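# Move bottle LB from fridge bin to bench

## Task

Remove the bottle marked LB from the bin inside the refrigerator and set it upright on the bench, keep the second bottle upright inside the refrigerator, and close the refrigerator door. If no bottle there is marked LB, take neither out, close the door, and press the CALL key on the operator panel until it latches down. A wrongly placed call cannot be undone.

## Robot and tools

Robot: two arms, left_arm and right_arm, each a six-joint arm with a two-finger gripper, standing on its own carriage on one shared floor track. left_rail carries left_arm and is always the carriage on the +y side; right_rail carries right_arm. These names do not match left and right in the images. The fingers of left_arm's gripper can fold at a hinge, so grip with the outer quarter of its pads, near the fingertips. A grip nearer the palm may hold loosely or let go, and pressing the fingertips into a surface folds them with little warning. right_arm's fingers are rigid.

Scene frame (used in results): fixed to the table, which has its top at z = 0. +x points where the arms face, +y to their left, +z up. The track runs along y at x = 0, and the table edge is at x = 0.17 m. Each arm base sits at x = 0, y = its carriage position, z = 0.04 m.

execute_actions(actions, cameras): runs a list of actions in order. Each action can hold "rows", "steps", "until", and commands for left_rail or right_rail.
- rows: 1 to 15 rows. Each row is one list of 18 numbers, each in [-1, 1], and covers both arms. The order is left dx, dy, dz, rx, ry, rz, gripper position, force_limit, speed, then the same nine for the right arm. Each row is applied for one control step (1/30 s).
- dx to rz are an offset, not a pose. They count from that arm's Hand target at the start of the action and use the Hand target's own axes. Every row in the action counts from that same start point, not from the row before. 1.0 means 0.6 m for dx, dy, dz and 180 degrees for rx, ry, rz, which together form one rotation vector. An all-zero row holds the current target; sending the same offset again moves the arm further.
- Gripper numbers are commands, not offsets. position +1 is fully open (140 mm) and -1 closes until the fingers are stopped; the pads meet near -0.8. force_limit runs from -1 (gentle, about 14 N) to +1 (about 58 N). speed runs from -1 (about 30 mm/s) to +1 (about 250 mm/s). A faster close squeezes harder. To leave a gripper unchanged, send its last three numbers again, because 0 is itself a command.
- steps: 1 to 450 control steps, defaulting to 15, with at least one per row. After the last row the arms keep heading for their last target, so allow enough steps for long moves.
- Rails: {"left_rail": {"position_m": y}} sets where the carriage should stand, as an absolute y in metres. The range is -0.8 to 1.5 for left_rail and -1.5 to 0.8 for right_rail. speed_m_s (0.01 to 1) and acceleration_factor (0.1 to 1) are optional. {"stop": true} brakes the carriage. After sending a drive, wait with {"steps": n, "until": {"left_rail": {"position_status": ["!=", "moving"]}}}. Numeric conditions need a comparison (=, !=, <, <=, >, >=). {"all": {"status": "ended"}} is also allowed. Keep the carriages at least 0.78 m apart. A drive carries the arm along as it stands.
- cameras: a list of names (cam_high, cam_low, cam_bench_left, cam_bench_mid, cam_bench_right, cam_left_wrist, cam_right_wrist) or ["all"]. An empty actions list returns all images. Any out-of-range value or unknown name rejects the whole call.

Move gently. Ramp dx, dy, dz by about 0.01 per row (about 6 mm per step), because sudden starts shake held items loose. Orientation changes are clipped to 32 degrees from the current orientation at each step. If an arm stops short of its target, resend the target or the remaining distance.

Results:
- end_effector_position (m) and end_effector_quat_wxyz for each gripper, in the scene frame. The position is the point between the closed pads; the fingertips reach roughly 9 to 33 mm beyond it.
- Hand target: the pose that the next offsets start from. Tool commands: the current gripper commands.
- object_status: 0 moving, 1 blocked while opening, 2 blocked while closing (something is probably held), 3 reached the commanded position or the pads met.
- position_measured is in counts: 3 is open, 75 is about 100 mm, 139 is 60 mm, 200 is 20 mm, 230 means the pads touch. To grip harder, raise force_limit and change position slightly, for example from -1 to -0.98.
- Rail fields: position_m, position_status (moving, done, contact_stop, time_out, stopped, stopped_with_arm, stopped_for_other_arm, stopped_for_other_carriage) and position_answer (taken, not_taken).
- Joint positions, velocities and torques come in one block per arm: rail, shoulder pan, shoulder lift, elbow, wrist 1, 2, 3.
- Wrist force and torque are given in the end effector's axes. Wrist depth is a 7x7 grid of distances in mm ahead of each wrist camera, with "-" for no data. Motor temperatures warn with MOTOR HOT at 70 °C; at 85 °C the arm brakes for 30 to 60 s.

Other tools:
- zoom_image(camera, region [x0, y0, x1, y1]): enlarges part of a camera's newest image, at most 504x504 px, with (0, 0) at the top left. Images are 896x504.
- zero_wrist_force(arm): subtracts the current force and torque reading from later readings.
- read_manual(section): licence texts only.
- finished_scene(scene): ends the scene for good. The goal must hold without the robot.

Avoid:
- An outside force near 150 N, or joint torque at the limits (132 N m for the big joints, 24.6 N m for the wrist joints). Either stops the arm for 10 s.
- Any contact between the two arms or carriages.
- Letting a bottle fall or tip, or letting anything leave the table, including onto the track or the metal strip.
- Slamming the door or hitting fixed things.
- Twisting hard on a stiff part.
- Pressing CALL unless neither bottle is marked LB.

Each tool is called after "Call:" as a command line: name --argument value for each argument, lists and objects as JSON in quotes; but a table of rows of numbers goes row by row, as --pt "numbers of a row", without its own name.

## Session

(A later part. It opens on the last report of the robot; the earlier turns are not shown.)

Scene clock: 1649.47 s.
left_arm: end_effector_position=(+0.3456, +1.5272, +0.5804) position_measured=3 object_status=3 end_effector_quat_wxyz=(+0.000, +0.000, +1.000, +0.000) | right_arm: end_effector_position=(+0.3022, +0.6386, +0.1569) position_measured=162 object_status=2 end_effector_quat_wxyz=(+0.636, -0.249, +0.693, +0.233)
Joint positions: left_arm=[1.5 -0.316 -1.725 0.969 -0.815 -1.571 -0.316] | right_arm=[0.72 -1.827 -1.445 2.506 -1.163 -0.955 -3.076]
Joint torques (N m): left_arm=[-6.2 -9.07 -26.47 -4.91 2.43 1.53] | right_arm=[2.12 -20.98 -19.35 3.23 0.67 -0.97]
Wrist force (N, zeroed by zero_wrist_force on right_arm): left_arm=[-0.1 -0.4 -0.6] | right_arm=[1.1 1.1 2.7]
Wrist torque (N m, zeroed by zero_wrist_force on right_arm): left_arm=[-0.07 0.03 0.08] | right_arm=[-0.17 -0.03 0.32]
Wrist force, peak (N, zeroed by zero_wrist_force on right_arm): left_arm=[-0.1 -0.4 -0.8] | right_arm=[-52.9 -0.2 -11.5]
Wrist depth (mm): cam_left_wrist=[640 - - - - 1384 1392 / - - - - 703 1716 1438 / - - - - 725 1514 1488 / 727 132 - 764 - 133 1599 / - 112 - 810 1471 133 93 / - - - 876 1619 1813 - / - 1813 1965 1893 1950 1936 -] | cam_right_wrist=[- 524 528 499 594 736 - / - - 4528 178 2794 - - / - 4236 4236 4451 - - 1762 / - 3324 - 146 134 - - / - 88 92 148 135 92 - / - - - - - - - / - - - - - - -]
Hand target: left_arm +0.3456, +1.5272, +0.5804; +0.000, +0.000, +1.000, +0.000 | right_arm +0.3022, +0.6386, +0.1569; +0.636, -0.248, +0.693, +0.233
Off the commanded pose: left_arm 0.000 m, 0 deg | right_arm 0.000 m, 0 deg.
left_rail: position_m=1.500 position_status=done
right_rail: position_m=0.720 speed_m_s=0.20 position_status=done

Call:
execute_actions --actions '[{"rows":[[0,0,0,0,0,0,1,1,1,0,0,0,0,0,0,0.05,0,-1]],"steps":45}]' --cameras '["cam_right_wrist","cam_bench_left"]'

Call:
zoom_image --camera "cam_bench_left" --region '[150, 80, 350, 260]'

Scene clock: 1657.57 s.
left_arm: end_effector_position=(+0.3456, +1.5272, +0.5804) position_measured=3 object_status=3 end_effector_quat_wxyz=(+0.000, +0.000, +1.000, +0.000) | right_arm: end_effector_position=(+0.3022, +0.6386, +0.1569) position_measured=123 object_status=3 end_effector_quat_wxyz=(+0.636, -0.248, +0.693, +0.233)
Joint positions: left_arm=[1.5 -0.316 -1.725 0.969 -0.815 -1.571 -0.316] | right_arm=[0.72 -1.827 -1.445 2.506 -1.163 -0.955 -3.076]
Joint torques (N m): left_arm=[-6.45 -8.17 -26.23 -5.13 2.12 1.38] | right_arm=[-9.81 -17.48 -16.76 -0.71 1.04 1.22]
Wrist force (N, zeroed by zero_wrist_force on right_arm): left_arm=[0.0 -0.2 -0.5] | right_arm=[1.2 1.3 2.8]
Wrist torque (N m, zeroed by zero_wrist_force on right_arm): left_arm=[-0.05 0.00 0.08] | right_arm=[-0.10 0.11 0.31]
Wrist force, peak (N, zeroed by zero_wrist_force on right_arm): left_arm=[0.0 -0.6 -0.8] | right_arm=[1.4 1.9 3.0]
Wrist depth (mm): cam_left_wrist=[- 596 645 644 - 1348 1399 / - - - 679 - 1480 1438 / 729 - - 727 700 1523 1532 / - 131 - - 785 133 1609 / - 112 - - 820 133 93 / - - 817 891 1705 - - / - 2110 1788 1950 1950 - -] | cam_right_wrist=[- 513 - 105 536 605 - / - - - - - - - / - - - - - - - / - - 129 142 137 1960 - / 3242 - 106 138 139 - 87 / - 87 3164 - - - - / - - - - - - -]
Hand target: left_arm +0.3456, +1.5272, +0.5804; +0.000, +0.000, +1.000, +0.000 | right_arm +0.3022, +0.6386, +0.1569; +0.636, -0.248, +0.693, +0.233
Off the commanded pose: left_arm 0.000 m, 0 deg | right_arm 0.000 m, 0 deg.
left_rail: position_m=1.500 position_status=done
right_rail: position_m=0.720 speed_m_s=0.20 position_status=done
Images, in order (width x height): cam_bench_left 896x504, cam_right_wrist 896x504.

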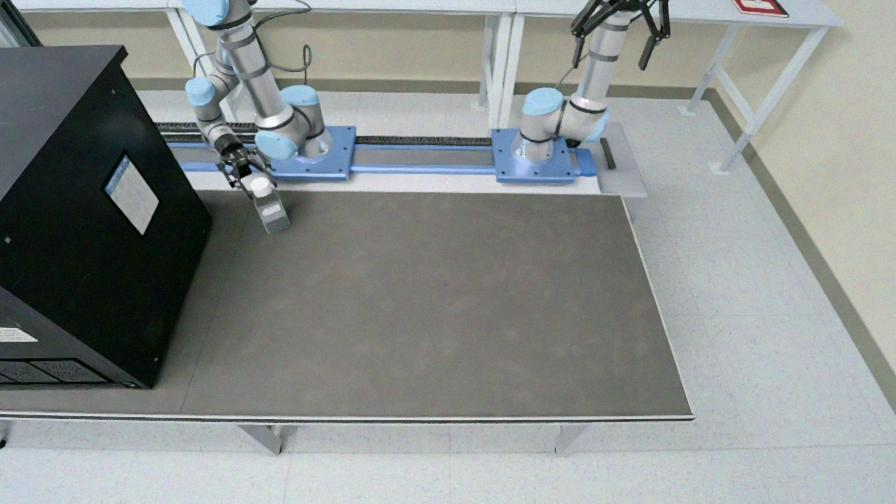

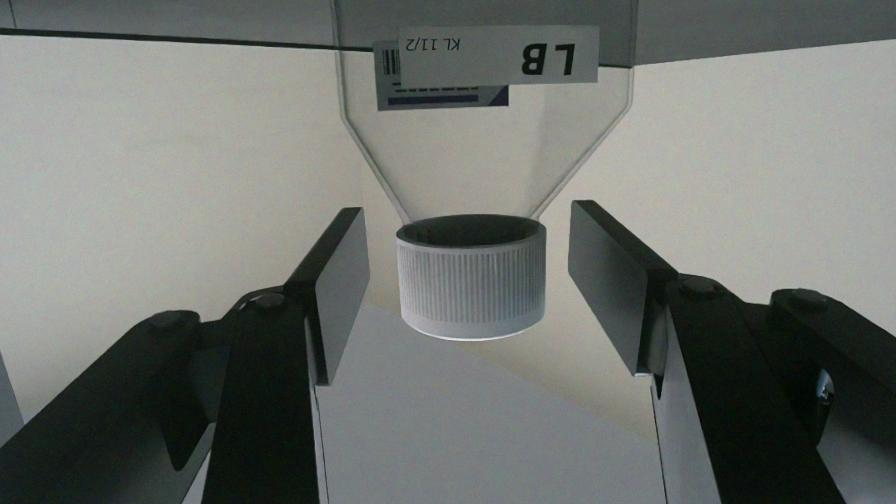

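Scaled by 2.520.

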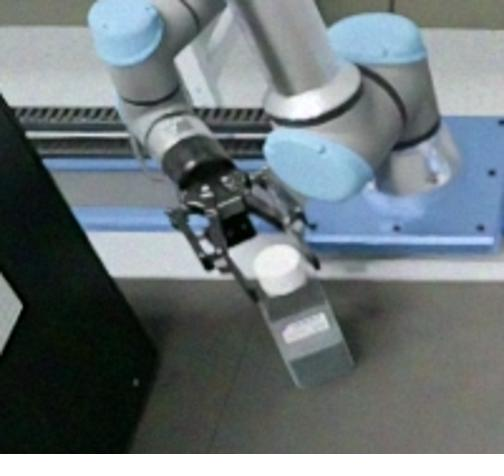

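Call:
execute_actions --actions '[{"rows":[[0,0,0,0,0,0,1,1,1,0,0,-0.02,0,0,0,0.05,0,-1]],"steps":8},{"rows":[[0,0,0,0,0,0,1,1,1,0,0,-0.05,0,0,0,0.05,0,-1]],"steps":9},{"rows":[[0,0,0,0,0,0,1,1,1,0,0,-0.05,0,0,0,0.05,0,-1]],"steps":9},{"rows":[[0,0,0,0,0,0,1,1,1,0,0,-0.05,0,0,0,0.05,0,-1]],"steps":9},{"rows":[[0,0,0,0,0,0,1,1,1,0,0,-0.03,0,0,0,0.05,0,-1]],"steps":20}]' --cameras '["cam_right_wrist","cam_bench_left"]'

Scene clock: 1696.23 s.
left_arm: end_effector_position=(+0.3456, +1.5272, +0.5804) position_measured=3 object_status=3 end_effector_quat_wxyz=(+0.000, +0.000, +1.000, +0.000) | right_arm: end_effector_position=(+0.2946, +0.6321, +0.1576) position_measured=123 object_status=3 end_effector_quat_wxyz=(+0.636, -0.248, +0.693, +0.233)
Joint positions: left_arm=[1.5 -0.316 -1.725 0.969 -0.815 -1.571 -0.316] | right_arm=[0.72 -1.849 -1.437 2.492 -1.155 -0.977 -3.078]
Joint torques (N m): left_arm=[-6.17 -8.86 -26 -4.89 2.26 1.41] | right_arm=[7.24 -21.24 1.78 -0.64 1.39 1.27]
Wrist force (N, zeroed by zero_wrist_force on right_arm): left_arm=[0.2 -0.4 -0.4] | right_arm=[1.2 1.3 3.2]
Wrist torque (N m, zeroed by zero_wrist_force on right_arm): left_arm=[-0.08 -0.04 0.08] | right_arm=[-0.11 0.12 0.35]
Wrist force, peak (N, zeroed by zero_wrist_force on right_arm): left_arm=[0.0 -0.4 -0.9] | right_arm=[1.4 1.3 6.0]
Wrist depth (mm): cam_left_wrist=[639 - - - 685 1369 1377 / 676 - - - 700 1446 1430 / - 733 - 729 700 1415 1480 / - 131 731 753 792 143 1609 / - 112 844 - 1560 133 93 / - 836 - - 1650 - - / - 1852 2182 1893 1839 - -] | cam_right_wrist=[- - 614 116 - 732 668 / - - - - - - - / - - - - 3242 - 1849 / - - 129 143 138 - - / - 84 105 149 124 - 87 / - 76 - 4305 - - - / - - - 2501 - - -]
Hand target: left_arm +0.3456, +1.5272, +0.5804; +0.000, +0.000, +1.000, +0.000 | right_arm +0.2946, +0.6321, +0.1576; +0.636, -0.248, +0.693, +0.233 (not the last commanded pose)
Off the commanded pose: left_arm 0.000 m, 0 deg | right_arm 0.018 m, 0 deg.
left_rail: position_m=1.500 position_status=done
right_rail: position_m=0.720 speed_m_s=0.20 position_status=done
pose unreachable (right arm): on one or more control steps of this call, first in action 1 (counted from 0), this arm could not follow its commanded pose, so it was not sent that pose on those steps. It may still have moved: this result reports where it is.
cause: moving toward the commanded pose would bring two parts of the arm too close to each other (its gripper and another part of the arm, with joints 4 (elbow) to 7 (wrist 3) between them, 3 mm apart when it was first held).
Images, in order (width x height): cam_bench_left 896x504, cam_right_wrist 896x504.

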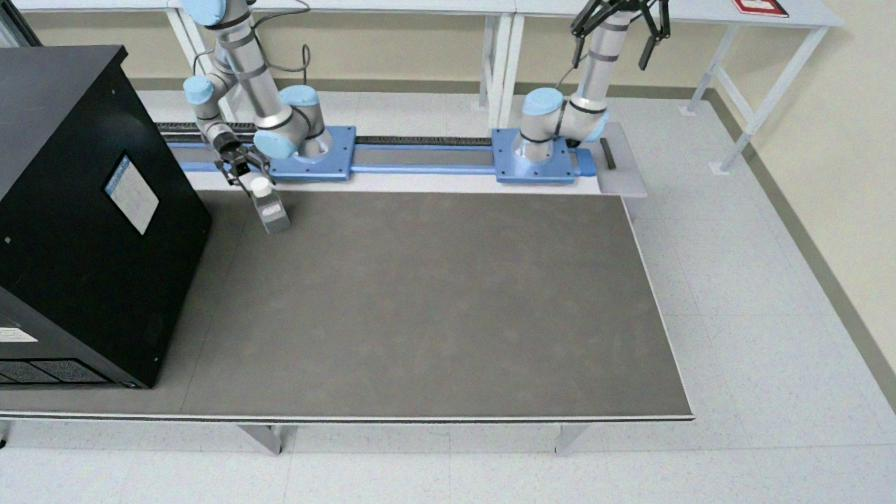

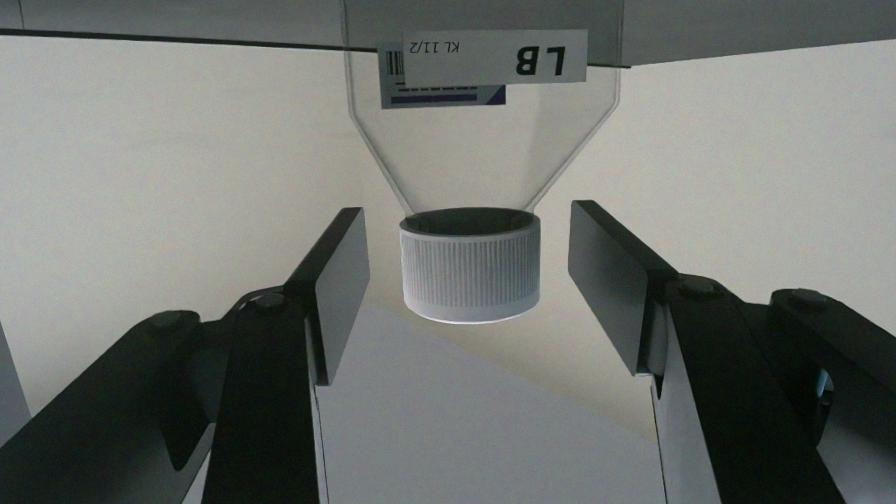

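Call:
execute_actions --actions '[{"rows":[[0,0,0,0,0,0,1,1,1,-0.0166,0,-0.0014,0,0,0,0.05,0,-1]],"steps":8},{"rows":[[0,0,0,0,0,0,1,1,1,-0.0332,0,-0.0028,0,0,0,0.05,0,-1]],"steps":9},{"rows":[[0,0,0,0,0,0,1,1,1,-0.0332,0,-0.0028,0,0,0,0.05,0,-1]],"steps":9},{"rows":[[0,0,0,0,0,0,1,1,1,-0.0332,0,-0.0028,0,0,0,0.05,0,-1]],"steps":20}]' --cameras '["cam_right_wrist","cam_bench_left"]'

Scene clock: 1712.17 s.
left_arm: end_effector_position=(+0.3456, +1.5272, +0.5804) position_measured=3 object_status=3 end_effector_quat_wxyz=(+0.000, +0.000, +1.000, +0.000) | right_arm: end_effector_position=(+0.2946, +0.6321, +0.1576) position_measured=123 object_status=3 end_effector_quat_wxyz=(+0.636, -0.248, +0.693, +0.233)
Joint positions: left_arm=[1.5 -0.316 -1.725 0.969 -0.815 -1.571 -0.316] | right_arm=[0.72 -1.849 -1.437 2.492 -1.155 -0.977 -3.078]
Joint torques (N m): left_arm=[-6 -9.58 -25.87 -4.93 2.31 1.32] | right_arm=[7.15 -20.82 1.99 -0.52 1.21 1.33]
Wrist force (N, zeroed by zero_wrist_force on right_arm): left_arm=[0.2 -0.4 -0.6] | right_arm=[1.1 1.2 3.0]
Wrist torque (N m, zeroed by zero_wrist_force on right_arm): left_arm=[-0.07 -0.03 0.08] | right_arm=[-0.14 0.13 0.35]
Wrist force, peak (N, zeroed by zero_wrist_force on right_arm): left_arm=[0.1 -0.4 -0.9] | right_arm=[1.6 1.2 3.4]
Wrist depth (mm): cam_left_wrist=[- 672 - 669 694 1348 1369 / - 678 696 - - 1438 1438 / - - 751 - 731 1341 1532 / - 131 - - - 133 1619 / - 112 - - - 133 93 / - - 825 - 1921 1763 - / - 1907 1866 1965 1936 1980 -] | cam_right_wrist=[- 522 - 499 506 742 - / - - - - - 2345 - / 2918 - 5149 2984 3324 - - / 3501 - 129 145 146 - 1975 / - 84 105 159 151 - 86 / - 87 - - - - - / - - - - - - -]
Hand target: left_arm +0.3456, +1.5272, +0.5804; +0.000, +0.000, +1.000, +0.000 | right_arm +0.2946, +0.6321, +0.1576; +0.636, -0.248, +0.693, +0.233 (not the last commanded pose)
Off the commanded pose: left_arm 0.000 m, 0 deg | right_arm 0.020 m, 0 deg.
left_rail: position_m=1.500 position_status=done
right_rail: position_m=0.720 speed_m_s=0.20 position_status=done
pose unreachable (right arm): on one or more control steps of this call, first in action 0 (counted from 0), this arm could not follow its commanded pose, so it was not sent that pose on those steps. It may still have moved: this result reports where it is.
cause: moving toward the commanded pose would bring two parts of the arm too close to each other (its gripper and another part of the arm, with joints 4 (elbow) to 7 (wrist 3) between them, 3 mm apart when it was first held).
Images, in order (width x height): cam_bench_left 896x504, cam_right_wrist 896x504.

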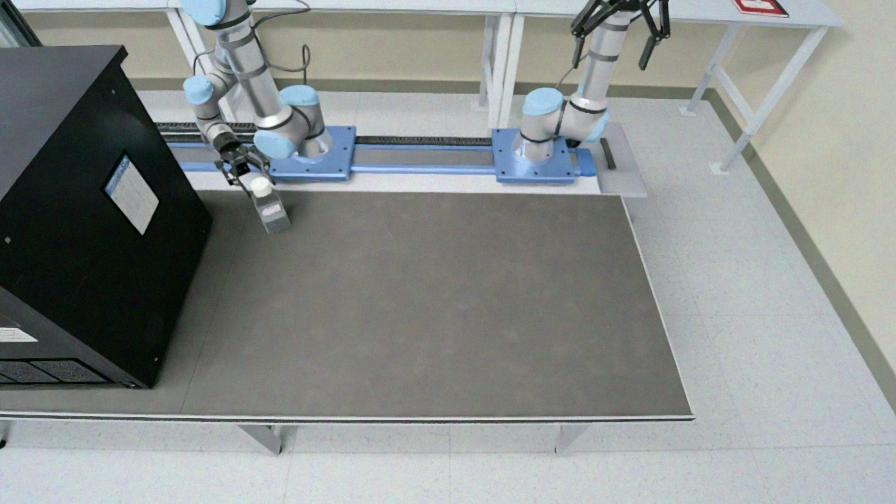

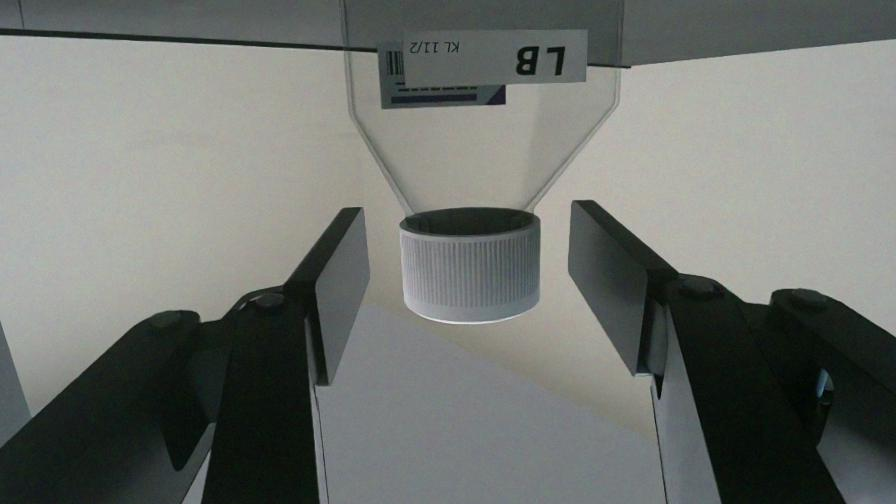

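Call:
execute_actions --actions '[{"rows":[[0,0,0,0,0,0,1,1,1,0,-0.005,0.0167,0,0,0,0.05,0,-1]],"steps":15},{"rows":[[0,0,0,0,0,0,1,1,1,0,0,0,0,0,0,-0.08,0,-1]],"steps":20},{"rows":[[0,0,0,0,0,0,1,1,1,-0.0166,0,-0.0014,0,0,0,-0.08,0,-1]],"steps":8},{"rows":[[0,0,0,0,0,0,1,1,1,-0.0332,0,-0.0028,0,0,0,-0.08,0,-1]],"steps":20}]' --cameras '["cam_right_wrist"]'

Scene clock: 1725.30 s.
left_arm: end_effector_position=(+0.3456, +1.5272, +0.5804) position_measured=3 object_status=3 end_effector_quat_wxyz=(+0.000, +0.000, +1.000, +0.000) | right_arm: end_effector_position=(+0.3043, +0.6361, +0.1867) position_measured=139 object_status=3 end_effector_quat_wxyz=(+0.636, -0.248, +0.693, +0.233)
Joint positions: left_arm=[1.5 -0.316 -1.725 0.969 -0.815 -1.571 -0.316] | right_arm=[0.72 -1.817 -1.536 2.471 -1.037 -0.945 -3.074]
Joint torques (N m): left_arm=[-4.95 -10.79 -26.78 -4.84 2.22 1.4] | right_arm=[-11.17 -19.17 -21.36 3.26 -1.52 1.32]
Wrist force (N, zeroed by zero_wrist_force on right_arm): left_arm=[0.0 -0.2 -0.5] | right_arm=[1.4 0.9 3.1]
Wrist torque (N m, zeroed by zero_wrist_force on right_arm): left_arm=[-0.04 0.00 0.08] | right_arm=[-0.19 0.07 0.16]
Wrist force, peak (N, zeroed by zero_wrist_force on right_arm): left_arm=[0.1 -0.5 -0.8] | right_arm=[4.3 1.5 3.3]
Wrist depth (mm): cam_left_wrist=[644 - - - - 1377 1384 / 664 - - - - 1415 1471 / 703 - - 707 742 1523 1542 / - 131 - - 764 136 1599 / - 113 - - - 133 91 / - - - - 2043 - - / - 1980 1965 1950 1921 1893 -] | cam_right_wrist=[- - - - 738 899 - / - 3054 - - - 2052 - / - - - 128 138 2284 - / - - - - 134 2264 2068 / - 83 93 - - 91 2020 / - - - 2764 - - - / - - - 2366 - - -]
Hand target: left_arm +0.3456, +1.5272, +0.5804; +0.000, +0.000, +1.000, +0.000 | right_arm +0.3043, +0.6361, +0.1867; +0.636, -0.248, +0.693, +0.233
Off the commanded pose: left_arm 0.000 m, 0 deg | right_arm 0.000 m, 0 deg.
left_rail: position_m=1.500 position_status=done
right_rail: position_m=0.720 speed_m_s=0.20 position_status=done
Images, in order (width x height): cam_right_wrist 896x504.

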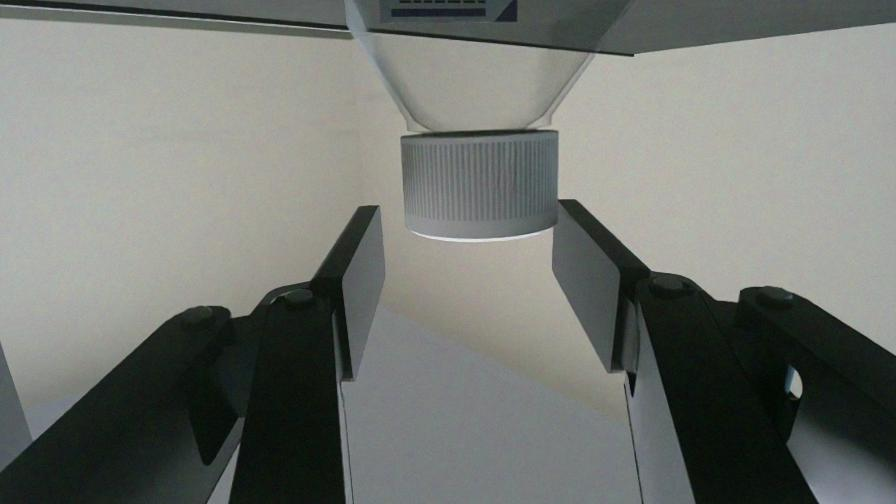

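Call:
execute_actions --actions '[{"rows":[[0,0,0,0,0,0,1,1,1,-0.0332,0.006,-0.0028,0,0,0,-0.08,0,-1]],"steps":9},{"rows":[[0,0,0,0,0,0,1,1,1,-0.0498,0,-0.0042,0,0,0,-0.08,0,-1]],"steps":10},{"rows":[[0,0,0,0,0,0,1,1,1,-0.0498,0,-0.0042,0,0,0,-0.08,0,-1]],"steps":10},{"rows":[[0,0,0,0,0,0,1,1,1,-0.0498,0,-0.0042,0,0,0,-0.3,0,0]],"steps":10},{"rows":[[0,0,0,0,0,0,1,1,1,-0.0332,0,-0.0028,0,0,0,-0.3,0,0]],"steps":20}]' --cameras '["cam_right_wrist","cam_bench_left"]'

Call:
zoom_image --camera "cam_bench_left" --region '[150, 80, 350, 260]'

Scene clock: 1734.87 s.
left_arm: end_effector_position=(+0.3456, +1.5272, +0.5804) position_measured=3 object_status=3 end_effector_quat_wxyz=(+0.000, +0.000, +1.000, +0.000) | right_arm: end_effector_position=(+0.3048, +0.6355, +0.2962) position_measured=167 object_status=3 end_effector_quat_wxyz=(+0.636, -0.248, +0.693, +0.233)
Joint positions: left_arm=[1.5 -0.316 -1.725 0.969 -0.815 -1.571 -0.316] | right_arm=[0.72 -1.815 -1.786 2.311 -0.627 -0.942 -3.074]
Joint torques (N m): left_arm=[-7.36 -10.52 -25.87 -5.12 2.25 1.6] | right_arm=[-11.68 -14.52 -27.11 3.13 -1.45 1.31]
Wrist force (N, zeroed by zero_wrist_force on right_arm): left_arm=[0.0 -0.3 -0.6] | right_arm=[1.1 0.9 2.9]
Wrist torque (N m, zeroed by zero_wrist_force on right_arm): left_arm=[-0.06 0.01 0.08] | right_arm=[-0.18 0.12 0.18]
Wrist force, peak (N, zeroed by zero_wrist_force on right_arm): left_arm=[-0.2 -0.4 -0.8] | right_arm=[1.5 1.2 3.3]
Wrist depth (mm): cam_left_wrist=[- - - - - 1348 1369 / - 676 672 688 742 1514 1480 / 719 - - - 727 1570 1728 / - 132 - - 1740 133 1589 / - 113 812 - 815 133 93 / - - 873 - 1776 1776 - / - 1950 1866 1866 1921 1950 -] | cam_right_wrist=[- - - 3411 2918 - - / - - - 3597 3018 - 1931 / - - - 2854 2707 - 1824 / - - - 3549 144 2626 2084 / - - 92 4775 122 90 1945 / - - - 2575 - - - / - - - 2454 - - -]
Hand target: left_arm +0.3456, +1.5272, +0.5804; +0.000, +0.000, +1.000, +0.000 | right_arm +0.3047, +0.6354, +0.2967; +0.636, -0.248, +0.693, +0.233
Off the commanded pose: left_arm 0.000 m, 0 deg | right_arm 0.001 m, 0 deg.
left_rail: position_m=1.500 position_status=done
right_rail: position_m=0.720 speed_m_s=0.20 position_status=done
led back after a hold (right arm): the arm was led back toward your command in small steps, so it may still be short of it.
pose unreachable (right arm): on one or more control steps of this call, first in action 0 (counted from 0), this arm could not follow its commanded pose, so it was not sent that pose on those steps. It may still have moved: this result reports where it is.
cause: moving toward the commanded pose would bring two parts of the arm too close to each other (its gripper and another part of the arm, with joints 4 (elbow) to 7 (wrist 3) between them, 4 mm apart when it was first held).
Images, in order (width x height): cam_bench_left 896x504, cam_right_wrist 896x504.

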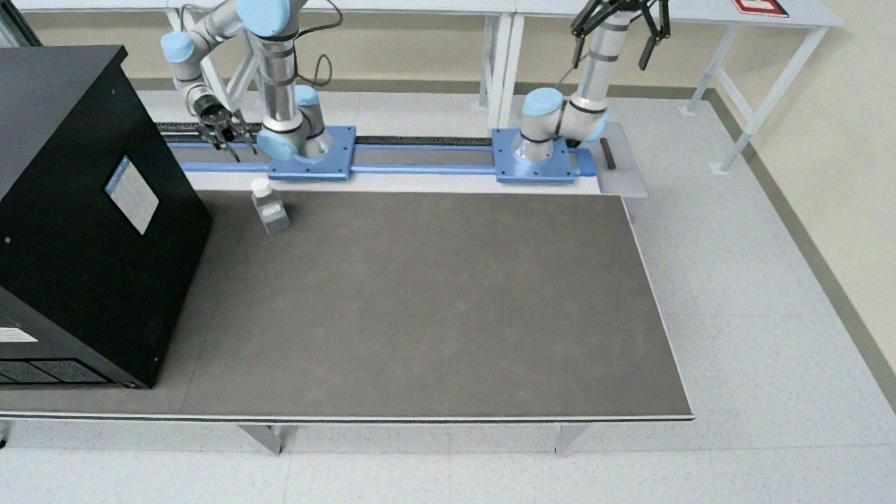

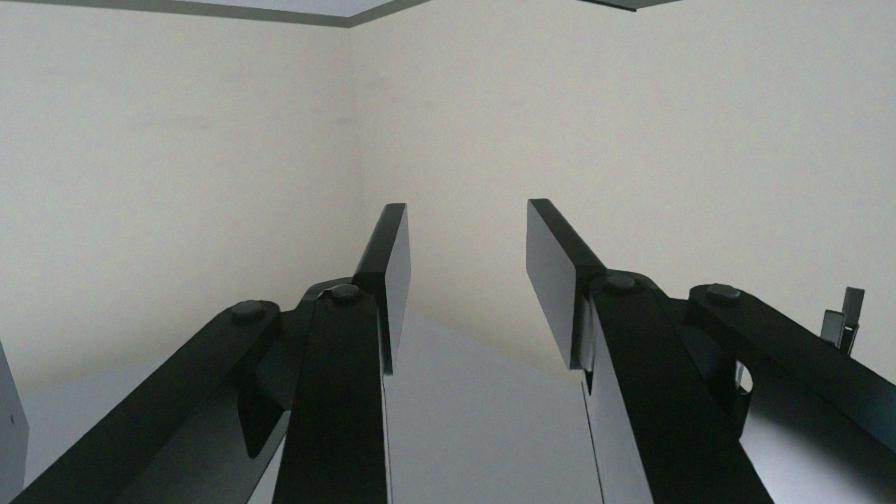

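Scaled by 2.520.

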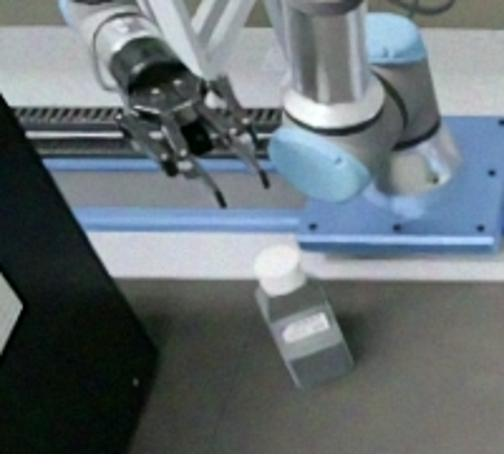

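Call:
execute_actions --actions '[{"rows":[[0,0,0,0,0,0,1,1,1,-0.0173,-0.001,-0.047,0,0,0,-0.3,0,0]],"steps":8},{"rows":[[0,0,0,0,0,0,1,1,1,-0.0347,-0.0021,-0.0939,0,0,0,-0.3,0,0]],"steps":10},{"rows":[[0,0,0,0,0,0,1,1,1,-0.0347,-0.0021,-0.0939,0,0,0,-0.3,0,0]],"steps":10},{"rows":[[0,0,0,0,0,0,1,1,1,-0.0347,-0.0021,-0.0939,0,0,0,-0.3,0,0]],"steps":10},{"rows":[[0,0,0,0,0,0,1,1,1,-0.0347,-0.0021,-0.0939,0,0,0,-0.3,0,0]],"steps":10},{"rows":[[0,0,0,0,0,0,1,1,1,-0.0347,-0.0021,-0.0939,0,0,0,-0.3,0,0]],"steps":10},{"rows":[[0,0,0,0,0,0,1,1,1,-0.058,0.0126,-0.0668,0,0.0944,0,-0.3,0,0]],"steps":12},{"rows":[[0,0,0,0,0,0,1,1,1,-0.036,0.0126,-0.0808,0,0.0944,0,-0.1,0,0]],"steps":12},{"rows":[[0,0,0,0,0,0,1,1,1,-0.0107,0.0126,-0.0877,0,0.0944,0,-0.1,0,0]],"steps":12},{"rows":[[0,0,0,0,0,0,1,1,1,0.0154,0.0126,-0.087,0,0.0944,0,-0.1,0,0]],"steps":12},{"rows":[[0,0,0,0,0,0,1,1,1,0.0402,0.0126,-0.0787,0,0.0955,0,-0.1,0,0]],"steps":25}]' --cameras '["cam_right_wrist","cam_bench_left"]'

Scene clock: 1749.47 s.
left_arm: end_effector_position=(+0.3456, +1.5272, +0.5804) position_measured=3 object_status=3 end_effector_quat_wxyz=(+0.000, +0.000, +1.000, +0.000) | right_arm: end_effector_position=(-0.0856, +0.3468, +0.6265) position_measured=141 object_status=3 end_effector_quat_wxyz=(+0.000, -0.341, +0.940, +0.004)
Joint positions: left_arm=[1.5 -0.316 -1.725 0.969 -0.815 -1.571 -0.316] | right_arm=[0.72 -2.146 -1.519 0.603 -0.651 -1.577 -2.842]
Joint torques (N m): left_arm=[-6.17 -10.04 -26.28 -4.6 2.16 1.42] | right_arm=[7.06 -24.08 -4.4 -4.85 -1.55 1.24]
Wrist force (N, zeroed by zero_wrist_force on right_arm): left_arm=[0.1 -0.3 -0.7] | right_arm=[-0.4 -0.3 0.2]
Wrist torque (N m, zeroed by zero_wrist_force on right_arm): left_arm=[-0.04 -0.01 0.08] | right_arm=[-0.39 0.35 0.18]
Wrist force, peak (N, zeroed by zero_wrist_force on right_arm): left_arm=[-0.2 -0.5 -0.9] | right_arm=[11.5 1.4 3.7]
Wrist depth (mm): cam_left_wrist=[645 - - 650 - 1362 1407 / - - - 700 - 1455 1488 / - - 709 - - 1471 1551 / - 131 792 - - 136 1579 / - 113 833 - 1907 133 93 / - 882 - - 1950 1813 - / - 1640 1965 1866 1839 1893 -] | cam_right_wrist=[- - - 1354 1172 1245 1320 / - 755 - - 1368 1420 1397 / 614 - 759 - 1412 1492 1451 / 584 - 143 806 135 1573 1563 / - 88 93 798 120 90 1313 / - - - - 540 - - / - - - - 462 - -]
Hand target: left_arm +0.3456, +1.5272, +0.5804; +0.000, +0.000, +1.000, +0.000 | right_arm -0.0856, +0.3468, +0.6265; +0.000, -0.341, +0.940, +0.004
Off the commanded pose: left_arm 0.000 m, 0 deg | right_arm 0.000 m, 0 deg.
left_rail: position_m=1.500 position_status=done
right_rail: position_m=0.720 speed_m_s=0.20 position_status=done
Images, in order (width x height): cam_bench_left 896x504, cam_right_wrist 896x504.

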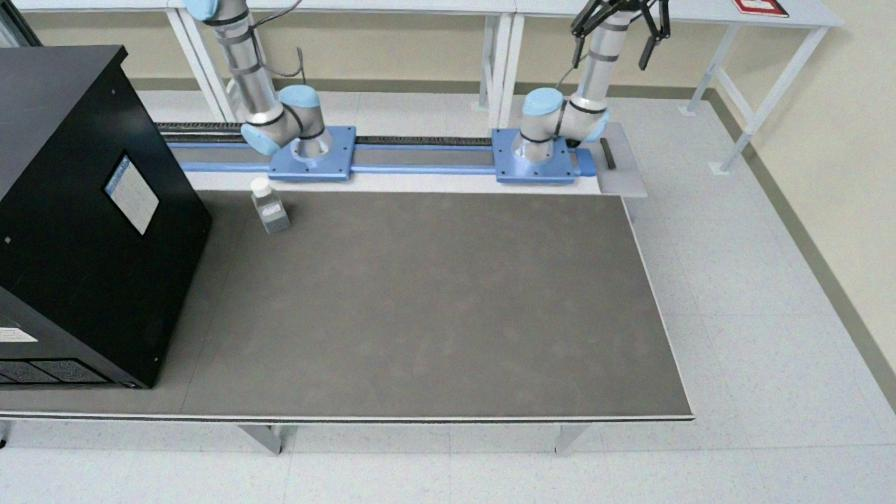

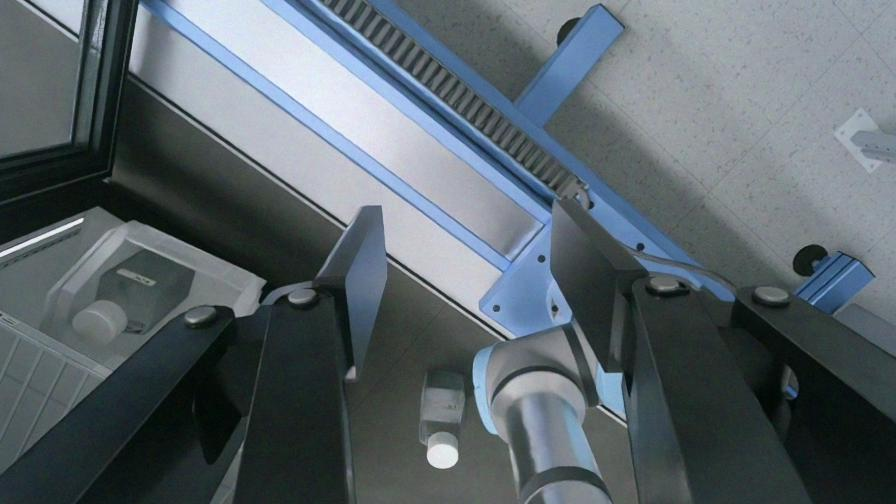

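Call:
zoom_image --camera "cam_right_wrist" --region '[0, 150, 340, 420]'

Scaled by 1.482.

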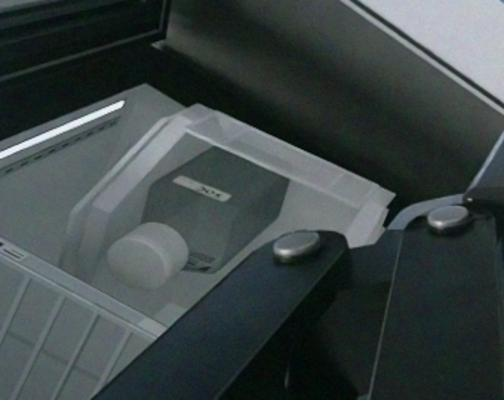

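Call:
execute_actions --actions '[{"right_rail":{"position_m":0.62,"speed_m_s":0.3,"acceleration_factor":0.6},"rows":[[0,0,0,0,0,0,1,1,1,0,0,0,0,0,0.111,-0.1,0,0]],"steps":60,"until":{"right_rail":{"position_status":["!=","moving"]}}},{"rows":[[0,0,0,0,0,0,1,1,1,0,0,0,0,0,0.111,-0.1,0,0]],"steps":12},{"rows":[[0,0,0,0,0,0,1,1,1,-0.092,-0.0097,0.0976,0,-0.125,0,-0.1,0,0]],"steps":12},{"rows":[[0,0,0,0,0,0,1,1,1,-0.0476,-0.0097,0.1255,0,-0.125,0,-0.1,0,0]],"steps":12},{"rows":[[0,0,0,0,0,0,1,1,1,0.004,-0.0097,0.134,0,0,0,-0.1,0,0]],"steps":25}]' --cameras '["cam_right_wrist"]'

Call:
zoom_image --camera "cam_right_wrist" --region '[200, 0, 680, 290]'

Scene clock: 1820.47 s.
left_arm: end_effector_position=(+0.3456, +1.5272, +0.5804) position_measured=3 object_status=3 end_effector_quat_wxyz=(+0.000, +0.000, +1.000, +0.000) | right_arm: end_effector_position=(+0.0793, +0.2302, +0.4501) position_measured=141 object_status=3 end_effector_quat_wxyz=(+0.381, +0.002, +0.925, +0.003)
Joint positions: left_arm=[1.5 -0.316 -1.725 0.969 -0.815 -1.571 -0.316] | right_arm=[0.62 -2.242 -1.737 1.475 -0.753 -0.988 -2.408]
Joint torques (N m): left_arm=[-4.21 -11.65 -26.45 -5.09 2.16 1.34] | right_arm=[6.84 -21.09 -11.35 -3.5 2.41 1.28]
Wrist force (N, zeroed by zero_wrist_force on right_arm): left_arm=[0.1 -0.2 -0.9] | right_arm=[0.4 0.7 1.5]
Wrist torque (N m, zeroed by zero_wrist_force on right_arm): left_arm=[-0.04 -0.01 0.08] | right_arm=[-0.16 0.18 0.19]
Wrist force, peak (N, zeroed by zero_wrist_force on right_arm): left_arm=[0.3 -0.6 -0.8] | right_arm=[-6.4 1.9 -8.8]
Wrist depth (mm): cam_left_wrist=[625 - 657 - 664 1355 1348 / - - 705 - 703 1430 - / - - - 733 723 1497 1488 / - 131 795 719 805 154 1640 / - 121 825 - 1936 133 93 / - - - - 1936 1826 - / - 1921 1813 1879 1907 1800 -] | cam_right_wrist=[- 455 462 444 515 - 582 / 686 418 518 570 589 - 721 / 798 433 - - 482 - 853 / 958 408 143 454 134 440 2600 / 334 89 101 621 136 90 - / - - - 729 - - - / - - - 334 - - -]
Hand target: left_arm +0.3456, +1.5272, +0.5804; +0.000, +0.000, +1.000, +0.000 | right_arm +0.0793, +0.2302, +0.4501; +0.381, +0.002, +0.925, +0.003
Off the commanded pose: left_arm 0.000 m, 0 deg | right_arm 0.000 m, 0 deg.
left_rail: position_m=1.500 position_status=done
right_rail: position_m=0.620 speed_m_s=0.30 position_status=done
Images, in order (width x height): cam_right_wrist 896x504.

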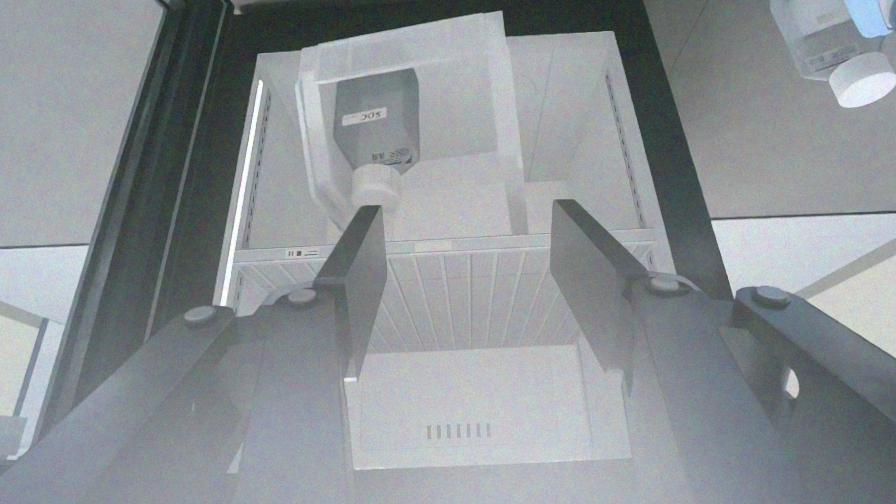

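Scaled by 1.050.

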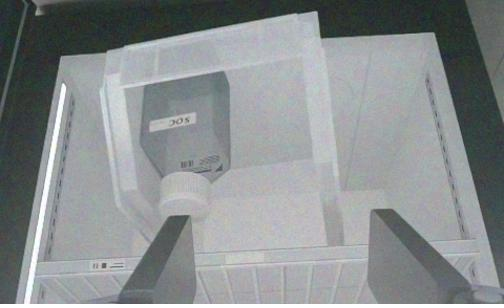

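Call:
execute_actions --actions '[{"rows":[[0,0,0,0,0,0,1,1,1,0.0158,-0.0063,0.0436,0,0,0,0.5,0,0]],"steps":8},{"rows":[[0,0,0,0,0,0,1,1,1,0.0316,-0.0126,0.0871,0,0,0,0.5,0,0]],"steps":10},{"rows":[[0,0,0,0,0,0,1,1,1,0.0316,-0.0126,0.0871,0,0,0,0.5,0,0]],"steps":10},{"rows":[[0,0,0,0,0,0,1,1,1,0.0316,-0.0126,0.0871,0,0,0,0.5,0,0]],"steps":10},{"rows":[[0,0,0,0,0,0,1,1,1,0.0316,-0.0126,0.0871,0,0,0,0.5,0,0]],"steps":10},{"rows":[[0,0,0,0,0,0,1,1,1,0.0316,-0.0126,0.0871,0,0,0,0.5,0,0]],"steps":10},{"rows":[[0,0,0,0,0,0,1,1,1,0.0158,-0.0063,0.0436,0,0,0,0.5,0,0]],"steps":25}]' --cameras '["cam_right_wrist"]'

Scene clock: 1849.67 s.
left_arm: end_effector_position=(+0.3456, +1.5272, +0.5804) position_measured=3 object_status=3 end_effector_quat_wxyz=(+0.000, +0.000, +1.000, +0.000) | right_arm: end_effector_position=(+0.2195, +0.1865, +0.1471) position_measured=66 object_status=3 end_effector_quat_wxyz=(+0.381, +0.002, +0.925, +0.003)
Joint positions: left_arm=[1.5 -0.316 -1.725 0.969 -0.815 -1.571 -0.316] | right_arm=[0.62 -1.882 -1.569 2.196 -1.899 -0.837 -1.993]
Joint torques (N m): left_arm=[-5.99 -11.17 -26.65 -4.92 2.35 1.14] | right_arm=[7.96 -12.77 -8.68 -4.2 2.71 1.26]
Wrist force (N, zeroed by zero_wrist_force on right_arm): left_arm=[0.0 -0.4 -0.6] | right_arm=[0.8 0.8 1.9]
Wrist torque (N m, zeroed by zero_wrist_force on right_arm): left_arm=[-0.06 0.01 0.08] | right_arm=[-0.20 0.07 0.17]
Wrist force, peak (N, zeroed by zero_wrist_force on right_arm): left_arm=[0.0 -0.5 -0.8] | right_arm=[-1.4 -0.3 -6.4]
Wrist depth (mm): cam_left_wrist=[639 - 644 687 - 1407 1355 / - - 660 - - 1446 1430 / - 702 - - - - 1532 / 753 131 762 - - 143 1619 / - 112 - - - 133 93 / - - 873 - 1893 1776 - / - 1788 2027 1852 1879 1907 -] | cam_right_wrist=[230 - - 235 - 241 - / 270 - - - - 288 276 / 232 285 289 - - - - / 228 263 204 214 189 132 282 / - 97 195 190 - 120 - / - 100 190 282 407 - - / - - - 339 - - -]
Hand target: left_arm +0.3456, +1.5272, +0.5804; +0.000, +0.000, +1.000, +0.000 | right_arm +0.2195, +0.1865, +0.1471; +0.381, +0.002, +0.925, +0.003
Off the commanded pose: left_arm 0.000 m, 0 deg | right_arm 0.000 m, 0 deg.
left_rail: position_m=1.500 position_status=done
right_rail: position_m=0.620 speed_m_s=0.30 position_status=done
Images, in order (width x height): cam_right_wrist 896x504.

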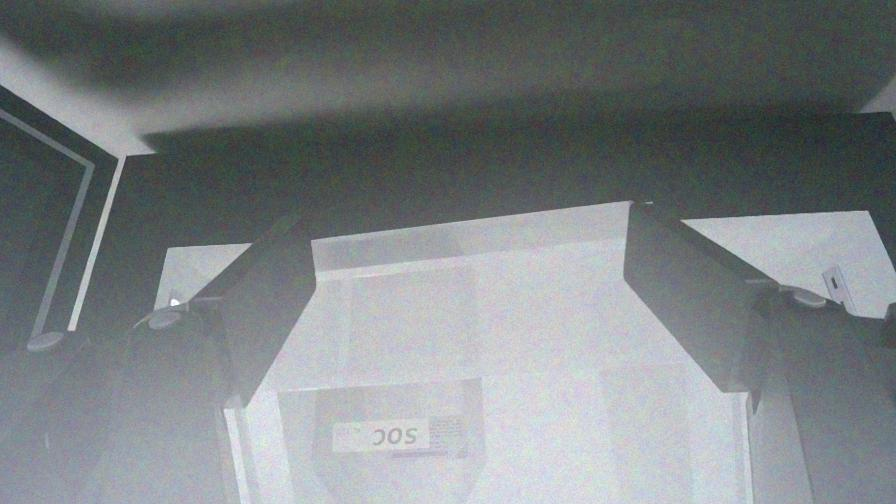

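Call:
execute_actions --actions '[{"rows":[[0,0,0,0,0,0,1,1,1,-0.0118,0,0.0118,0,0,0,0.5,0,0]],"steps":8},{"rows":[[0,0,0,0,0,0,1,1,1,-0.0177,0,0.0177,0,0,0,0.5,0,0]],"steps":10},{"rows":[[0,0,0,0,0,0,1,1,1,-0.0177,0,0.0177,0,0,0,0.5,0,0]],"steps":10},{"rows":[[0,0,0,0,0,0,1,1,1,-0.0177,0,0.0177,0,0,0,0.5,0,0]],"steps":20}]' --cameras '["cam_right_wrist"]'

Scene clock: 1870.30 s.
left_arm: end_effector_position=(+0.3456, +1.5272, +0.5804) position_measured=3 object_status=3 end_effector_quat_wxyz=(+0.000, +0.000, +1.000, +0.000) | right_arm: end_effector_position=(+0.2746, +0.1864, +0.1469) position_measured=66 object_status=3 end_effector_quat_wxyz=(+0.381, +0.002, +0.925, +0.003)
Joint positions: left_arm=[1.5 -0.316 -1.725 0.969 -0.815 -1.571 -0.316] | right_arm=[0.62 -1.753 -1.546 2.21 -2.052 -0.806 -1.822]
Joint torques (N m): left_arm=[-6.67 -10.89 -27.55 -4.91 2.08 1.38] | right_arm=[7.61 -12.41 -8.67 -4.46 3.18 1.46]
Wrist force (N, zeroed by zero_wrist_force on right_arm): left_arm=[0.2 -0.4 -0.7] | right_arm=[1.4 1.1 -0.7]
Wrist torque (N m, zeroed by zero_wrist_force on right_arm): left_arm=[-0.07 -0.04 0.08] | right_arm=[-0.40 0.11 0.10]
Wrist force, peak (N, zeroed by zero_wrist_force on right_arm): left_arm=[0.2 -0.5 -1.0] | right_arm=[5.0 1.6 -5.1]
Wrist depth (mm): cam_left_wrist=[662 662 593 - - 1275 1334 / 669 676 - 685 - 1369 1570 / - - 764 - - 1497 1551 / - 131 - - - 155 1589 / - 113 - - - 133 93 / - - 831 882 1826 1800 - / - - 1866 1950 1980 1879 -] | cam_right_wrist=[229 232 237 238 236 234 - / 238 237 229 - 228 - - / 219 219 223 220 - 220 234 / 205 239 146 174 166 132 270 / - 97 131 164 154 120 - / - 99 - - - - - / - - - - 381 - -]
Hand target: left_arm +0.3456, +1.5272, +0.5804; +0.000, +0.000, +1.000, +0.000 | right_arm +0.2746, +0.1864, +0.1469; +0.381, +0.002, +0.925, +0.003
Off the commanded pose: left_arm 0.000 m, 0 deg | right_arm 0.000 m, 0 deg.
left_rail: position_m=1.500 position_status=done
right_rail: position_m=0.620 speed_m_s=0.30 position_status=done
Images, in order (width x height): cam_right_wrist 896x504.

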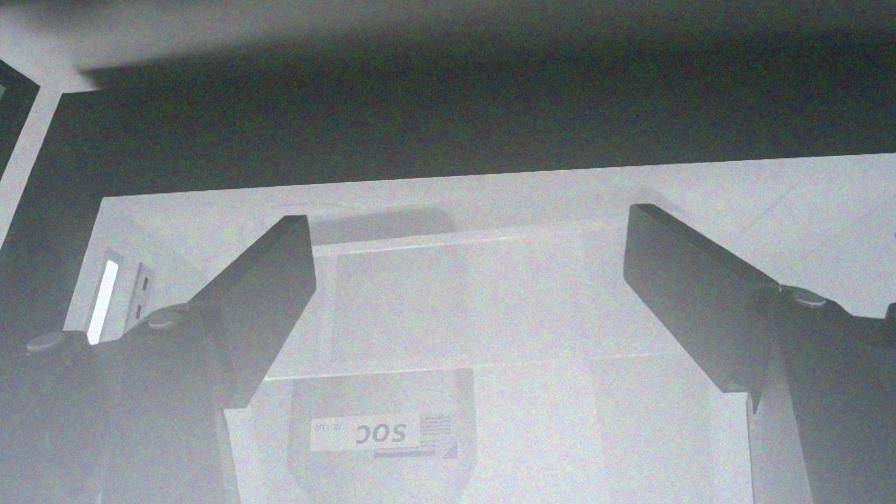

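Call:
execute_actions --actions '[{"rows":[[0,0,0,0,0,0,1,1,1,-0.0165,0,0.0165,0,0,0,0.5,0,0]],"steps":10},{"rows":[[0,0,0,0,0,0,1,1,1,-0.0165,0,0.0165,0,0,0,0.5,0,0]],"steps":10},{"rows":[[0,0,0,0,0,0,1,1,1,-0.0177,0,0.0177,0,0,0,0.5,0,0]],"steps":20}]' --cameras '["cam_right_wrist"]'

Scene clock: 1878.33 s.
left_arm: end_effector_position=(+0.3456, +1.5272, +0.5804) position_measured=3 object_status=3 end_effector_quat_wxyz=(+0.000, +0.000, +1.000, +0.000) | right_arm: end_effector_position=(+0.3176, +0.1863, +0.1468) position_measured=66 object_status=3 end_effector_quat_wxyz=(+0.381, +0.002, +0.925, +0.003)
Joint positions: left_arm=[1.5 -0.316 -1.725 0.969 -0.815 -1.571 -0.316] | right_arm=[0.62 -1.652 -1.513 2.207 -2.18 -0.792 -1.682]
Joint torques (N m): left_arm=[-4.93 -9.63 -27.01 -4.59 2.14 1.43] | right_arm=[13.44 -17.5 -31.54 -4.65 8.09 2.41]
Wrist force (N, zeroed by zero_wrist_force on right_arm): left_arm=[-0.1 -0.5 -0.6] | right_arm=[18.1 1.2 -4.4]
Wrist torque (N m, zeroed by zero_wrist_force on right_arm): left_arm=[-0.10 0.01 0.08] | right_arm=[-0.57 0.14 -0.77]
Wrist force, peak (N, zeroed by zero_wrist_force on right_arm): left_arm=[0.1 -0.4 -1.1] | right_arm=[18.7 1.2 -5.1]
Wrist depth (mm): cam_left_wrist=[- - - - - 1362 1392 / - - - 658 - - 1422 / - 715 - - - 1506 1514 / - 131 - - - 154 1619 / - 112 790 - 2299 133 93 / - - 870 - 1813 1813 - / - 1839 1907 1907 1965 1980 -] | cam_right_wrist=[201 195 192 195 - - - / - 179 182 183 179 182 183 / 191 204 205 202 205 218 222 / - 233 149 169 168 131 281 / - 89 155 153 149 120 - / - - - - 405 - - / - - - - - 195 -]
Hand target: left_arm +0.3456, +1.5272, +0.5804; +0.000, +0.000, +1.000, +0.000 | right_arm +0.3176, +0.1863, +0.1468; +0.381, +0.002, +0.925, +0.003
Off the commanded pose: left_arm 0.000 m, 0 deg | right_arm 0.000 m, 0 deg.
left_rail: position_m=1.500 position_status=done
right_rail: position_m=0.620 speed_m_s=0.30 position_status=done
Images, in order (width x height): cam_right_wrist 896x504.

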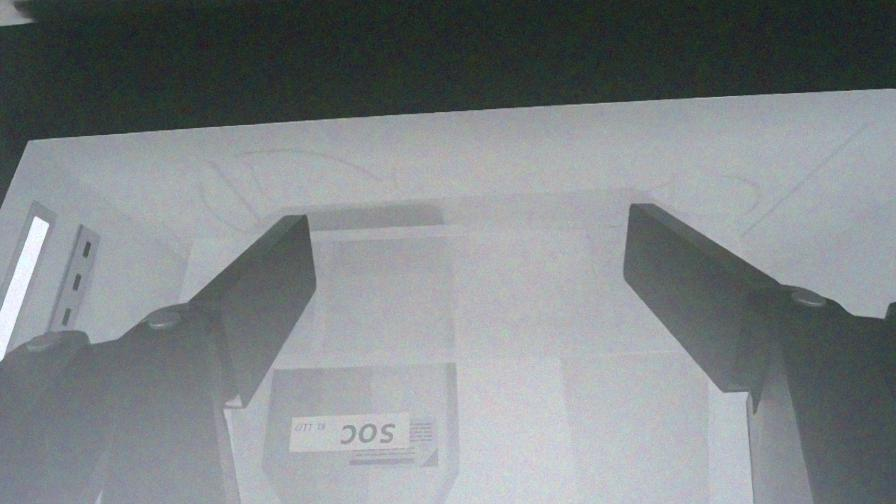

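Call:
execute_actions --actions '[{"rows":[[0,0,0,0,0,0,1,1,1,0.0177,0,-0.0177,0,0,0,0.5,0,0]],"steps":9},{"rows":[[0,0,0,0,0,0,1,1,1,0.0354,0,-0.0354,0,0,0,0.5,0,0]],"steps":11},{"rows":[[0,0,0,0,0,0,1,1,1,0.0354,0,-0.0354,0,0,0,0.5,0,0]],"steps":11},{"rows":[[0,0,0,0,0,0,1,1,1,-0.0285,0.0122,-0.0906,0,0,0,0.5,0,0]],"steps":10},{"rows":[[0,0,0,0,0,0,1,1,1,-0.0285,0.0122,-0.0906,0,0,0,0.5,0,0]],"steps":10},{"rows":[[0,0,0,0,0,0,1,1,1,-0.0285,0.0122,-0.0906,0,0,0,0.5,0,0]],"steps":10},{"rows":[[0,0,0,0,0,0,1,1,1,-0.0285,0.0122,-0.0906,0,0,0,-0.1,0,0]],"steps":10},{"rows":[[0,0,0,0,0,0,1,1,1,-0.0285,0.0122,-0.0906,0,0,0,-0.1,0,0]],"steps":10},{"rows":[[0,0,0,0,0,0,1,1,1,-0.0285,0.0122,-0.0906,0,0,0,-0.1,0,0]],"steps":25}]' --cameras '["cam_right_wrist"]'

Call:
zoom_image --camera "cam_right_wrist" --region '[310, 60, 550, 260]'

Scene clock: 1899.70 s.
left_arm: end_effector_position=(+0.3456, +1.5272, +0.5804) position_measured=3 object_status=3 end_effector_quat_wxyz=(+0.000, +0.000, +1.000, +0.000) | right_arm: end_effector_position=(+0.0856, +0.2287, +0.4510) position_measured=141 object_status=3 end_effector_quat_wxyz=(+0.381, +0.002, +0.925, +0.003)
Joint positions: left_arm=[1.5 -0.316 -1.725 0.969 -0.815 -1.571 -0.316] | right_arm=[0.62 -2.227 -1.74 1.476 -0.76 -0.981 -2.392]
Joint torques (N m): left_arm=[-5.12 -11.49 -26.23 -4.88 2.39 1.28] | right_arm=[-10.74 -7.79 -32.11 0.43 -0.45 -1.92]
Wrist force (N, zeroed by zero_wrist_force on right_arm): left_arm=[-0.1 -0.5 -0.7] | right_arm=[0.1 0.9 1.4]
Wrist torque (N m, zeroed by zero_wrist_force on right_arm): left_arm=[-0.09 0.02 0.08] | right_arm=[-0.13 0.24 0.41]
Wrist force, peak (N, zeroed by zero_wrist_force on right_arm): left_arm=[0.3 -0.4 -0.9] | right_arm=[18.3 1.3 -5.0]
Wrist depth (mm): cam_left_wrist=[- - - - - 1334 1430 / - - - - 1728 1446 1497 / - 744 - 694 1694 1514 1455 / - 131 - - 742 133 1640 / - 112 - - 805 133 93 / - 873 - - 897 1826 - / - 1866 1694 2093 1907 1921 -] | cam_right_wrist=[- 469 545 523 505 - - / 708 409 525 - 595 452 - / 806 403 - - 691 831 958 / 345 403 - 451 134 2477 2794 / 321 89 100 622 136 89 - / - - - - - - - / - - - - - - -]
Hand target: left_arm +0.3456, +1.5272, +0.5804; +0.000, +0.000, +1.000, +0.000 | right_arm +0.0856, +0.2287, +0.4510; +0.381, +0.002, +0.925, +0.003
Off the commanded pose: left_arm 0.000 m, 0 deg | right_arm 0.000 m, 0 deg.
left_rail: position_m=1.500 position_status=done
right_rail: position_m=0.620 speed_m_s=0.30 position_status=done
Images, in order (width x height): cam_right_wrist 896x504.

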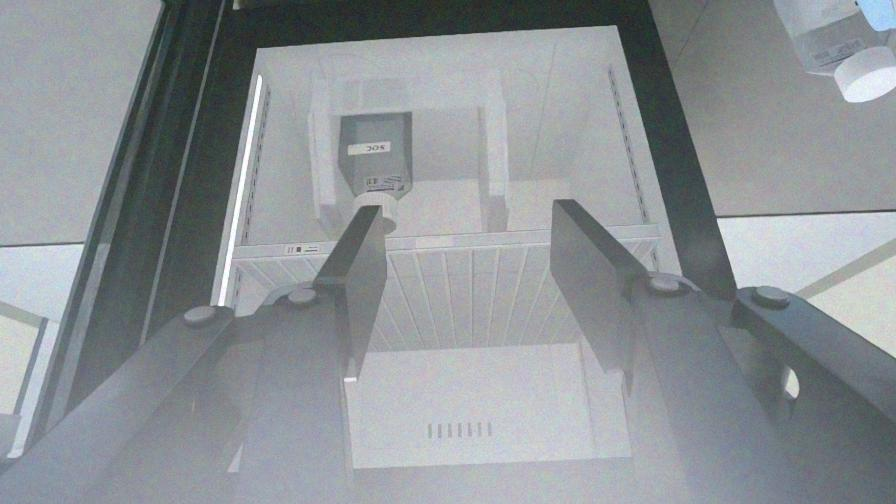

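Scaled by 2.100.

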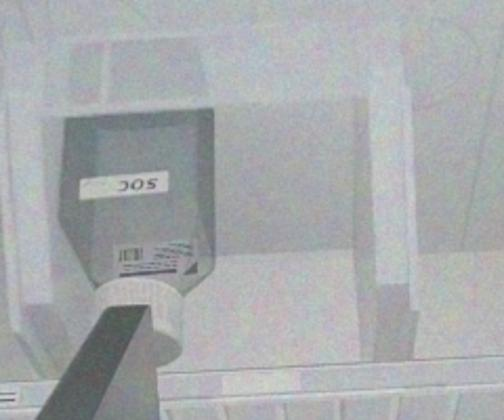

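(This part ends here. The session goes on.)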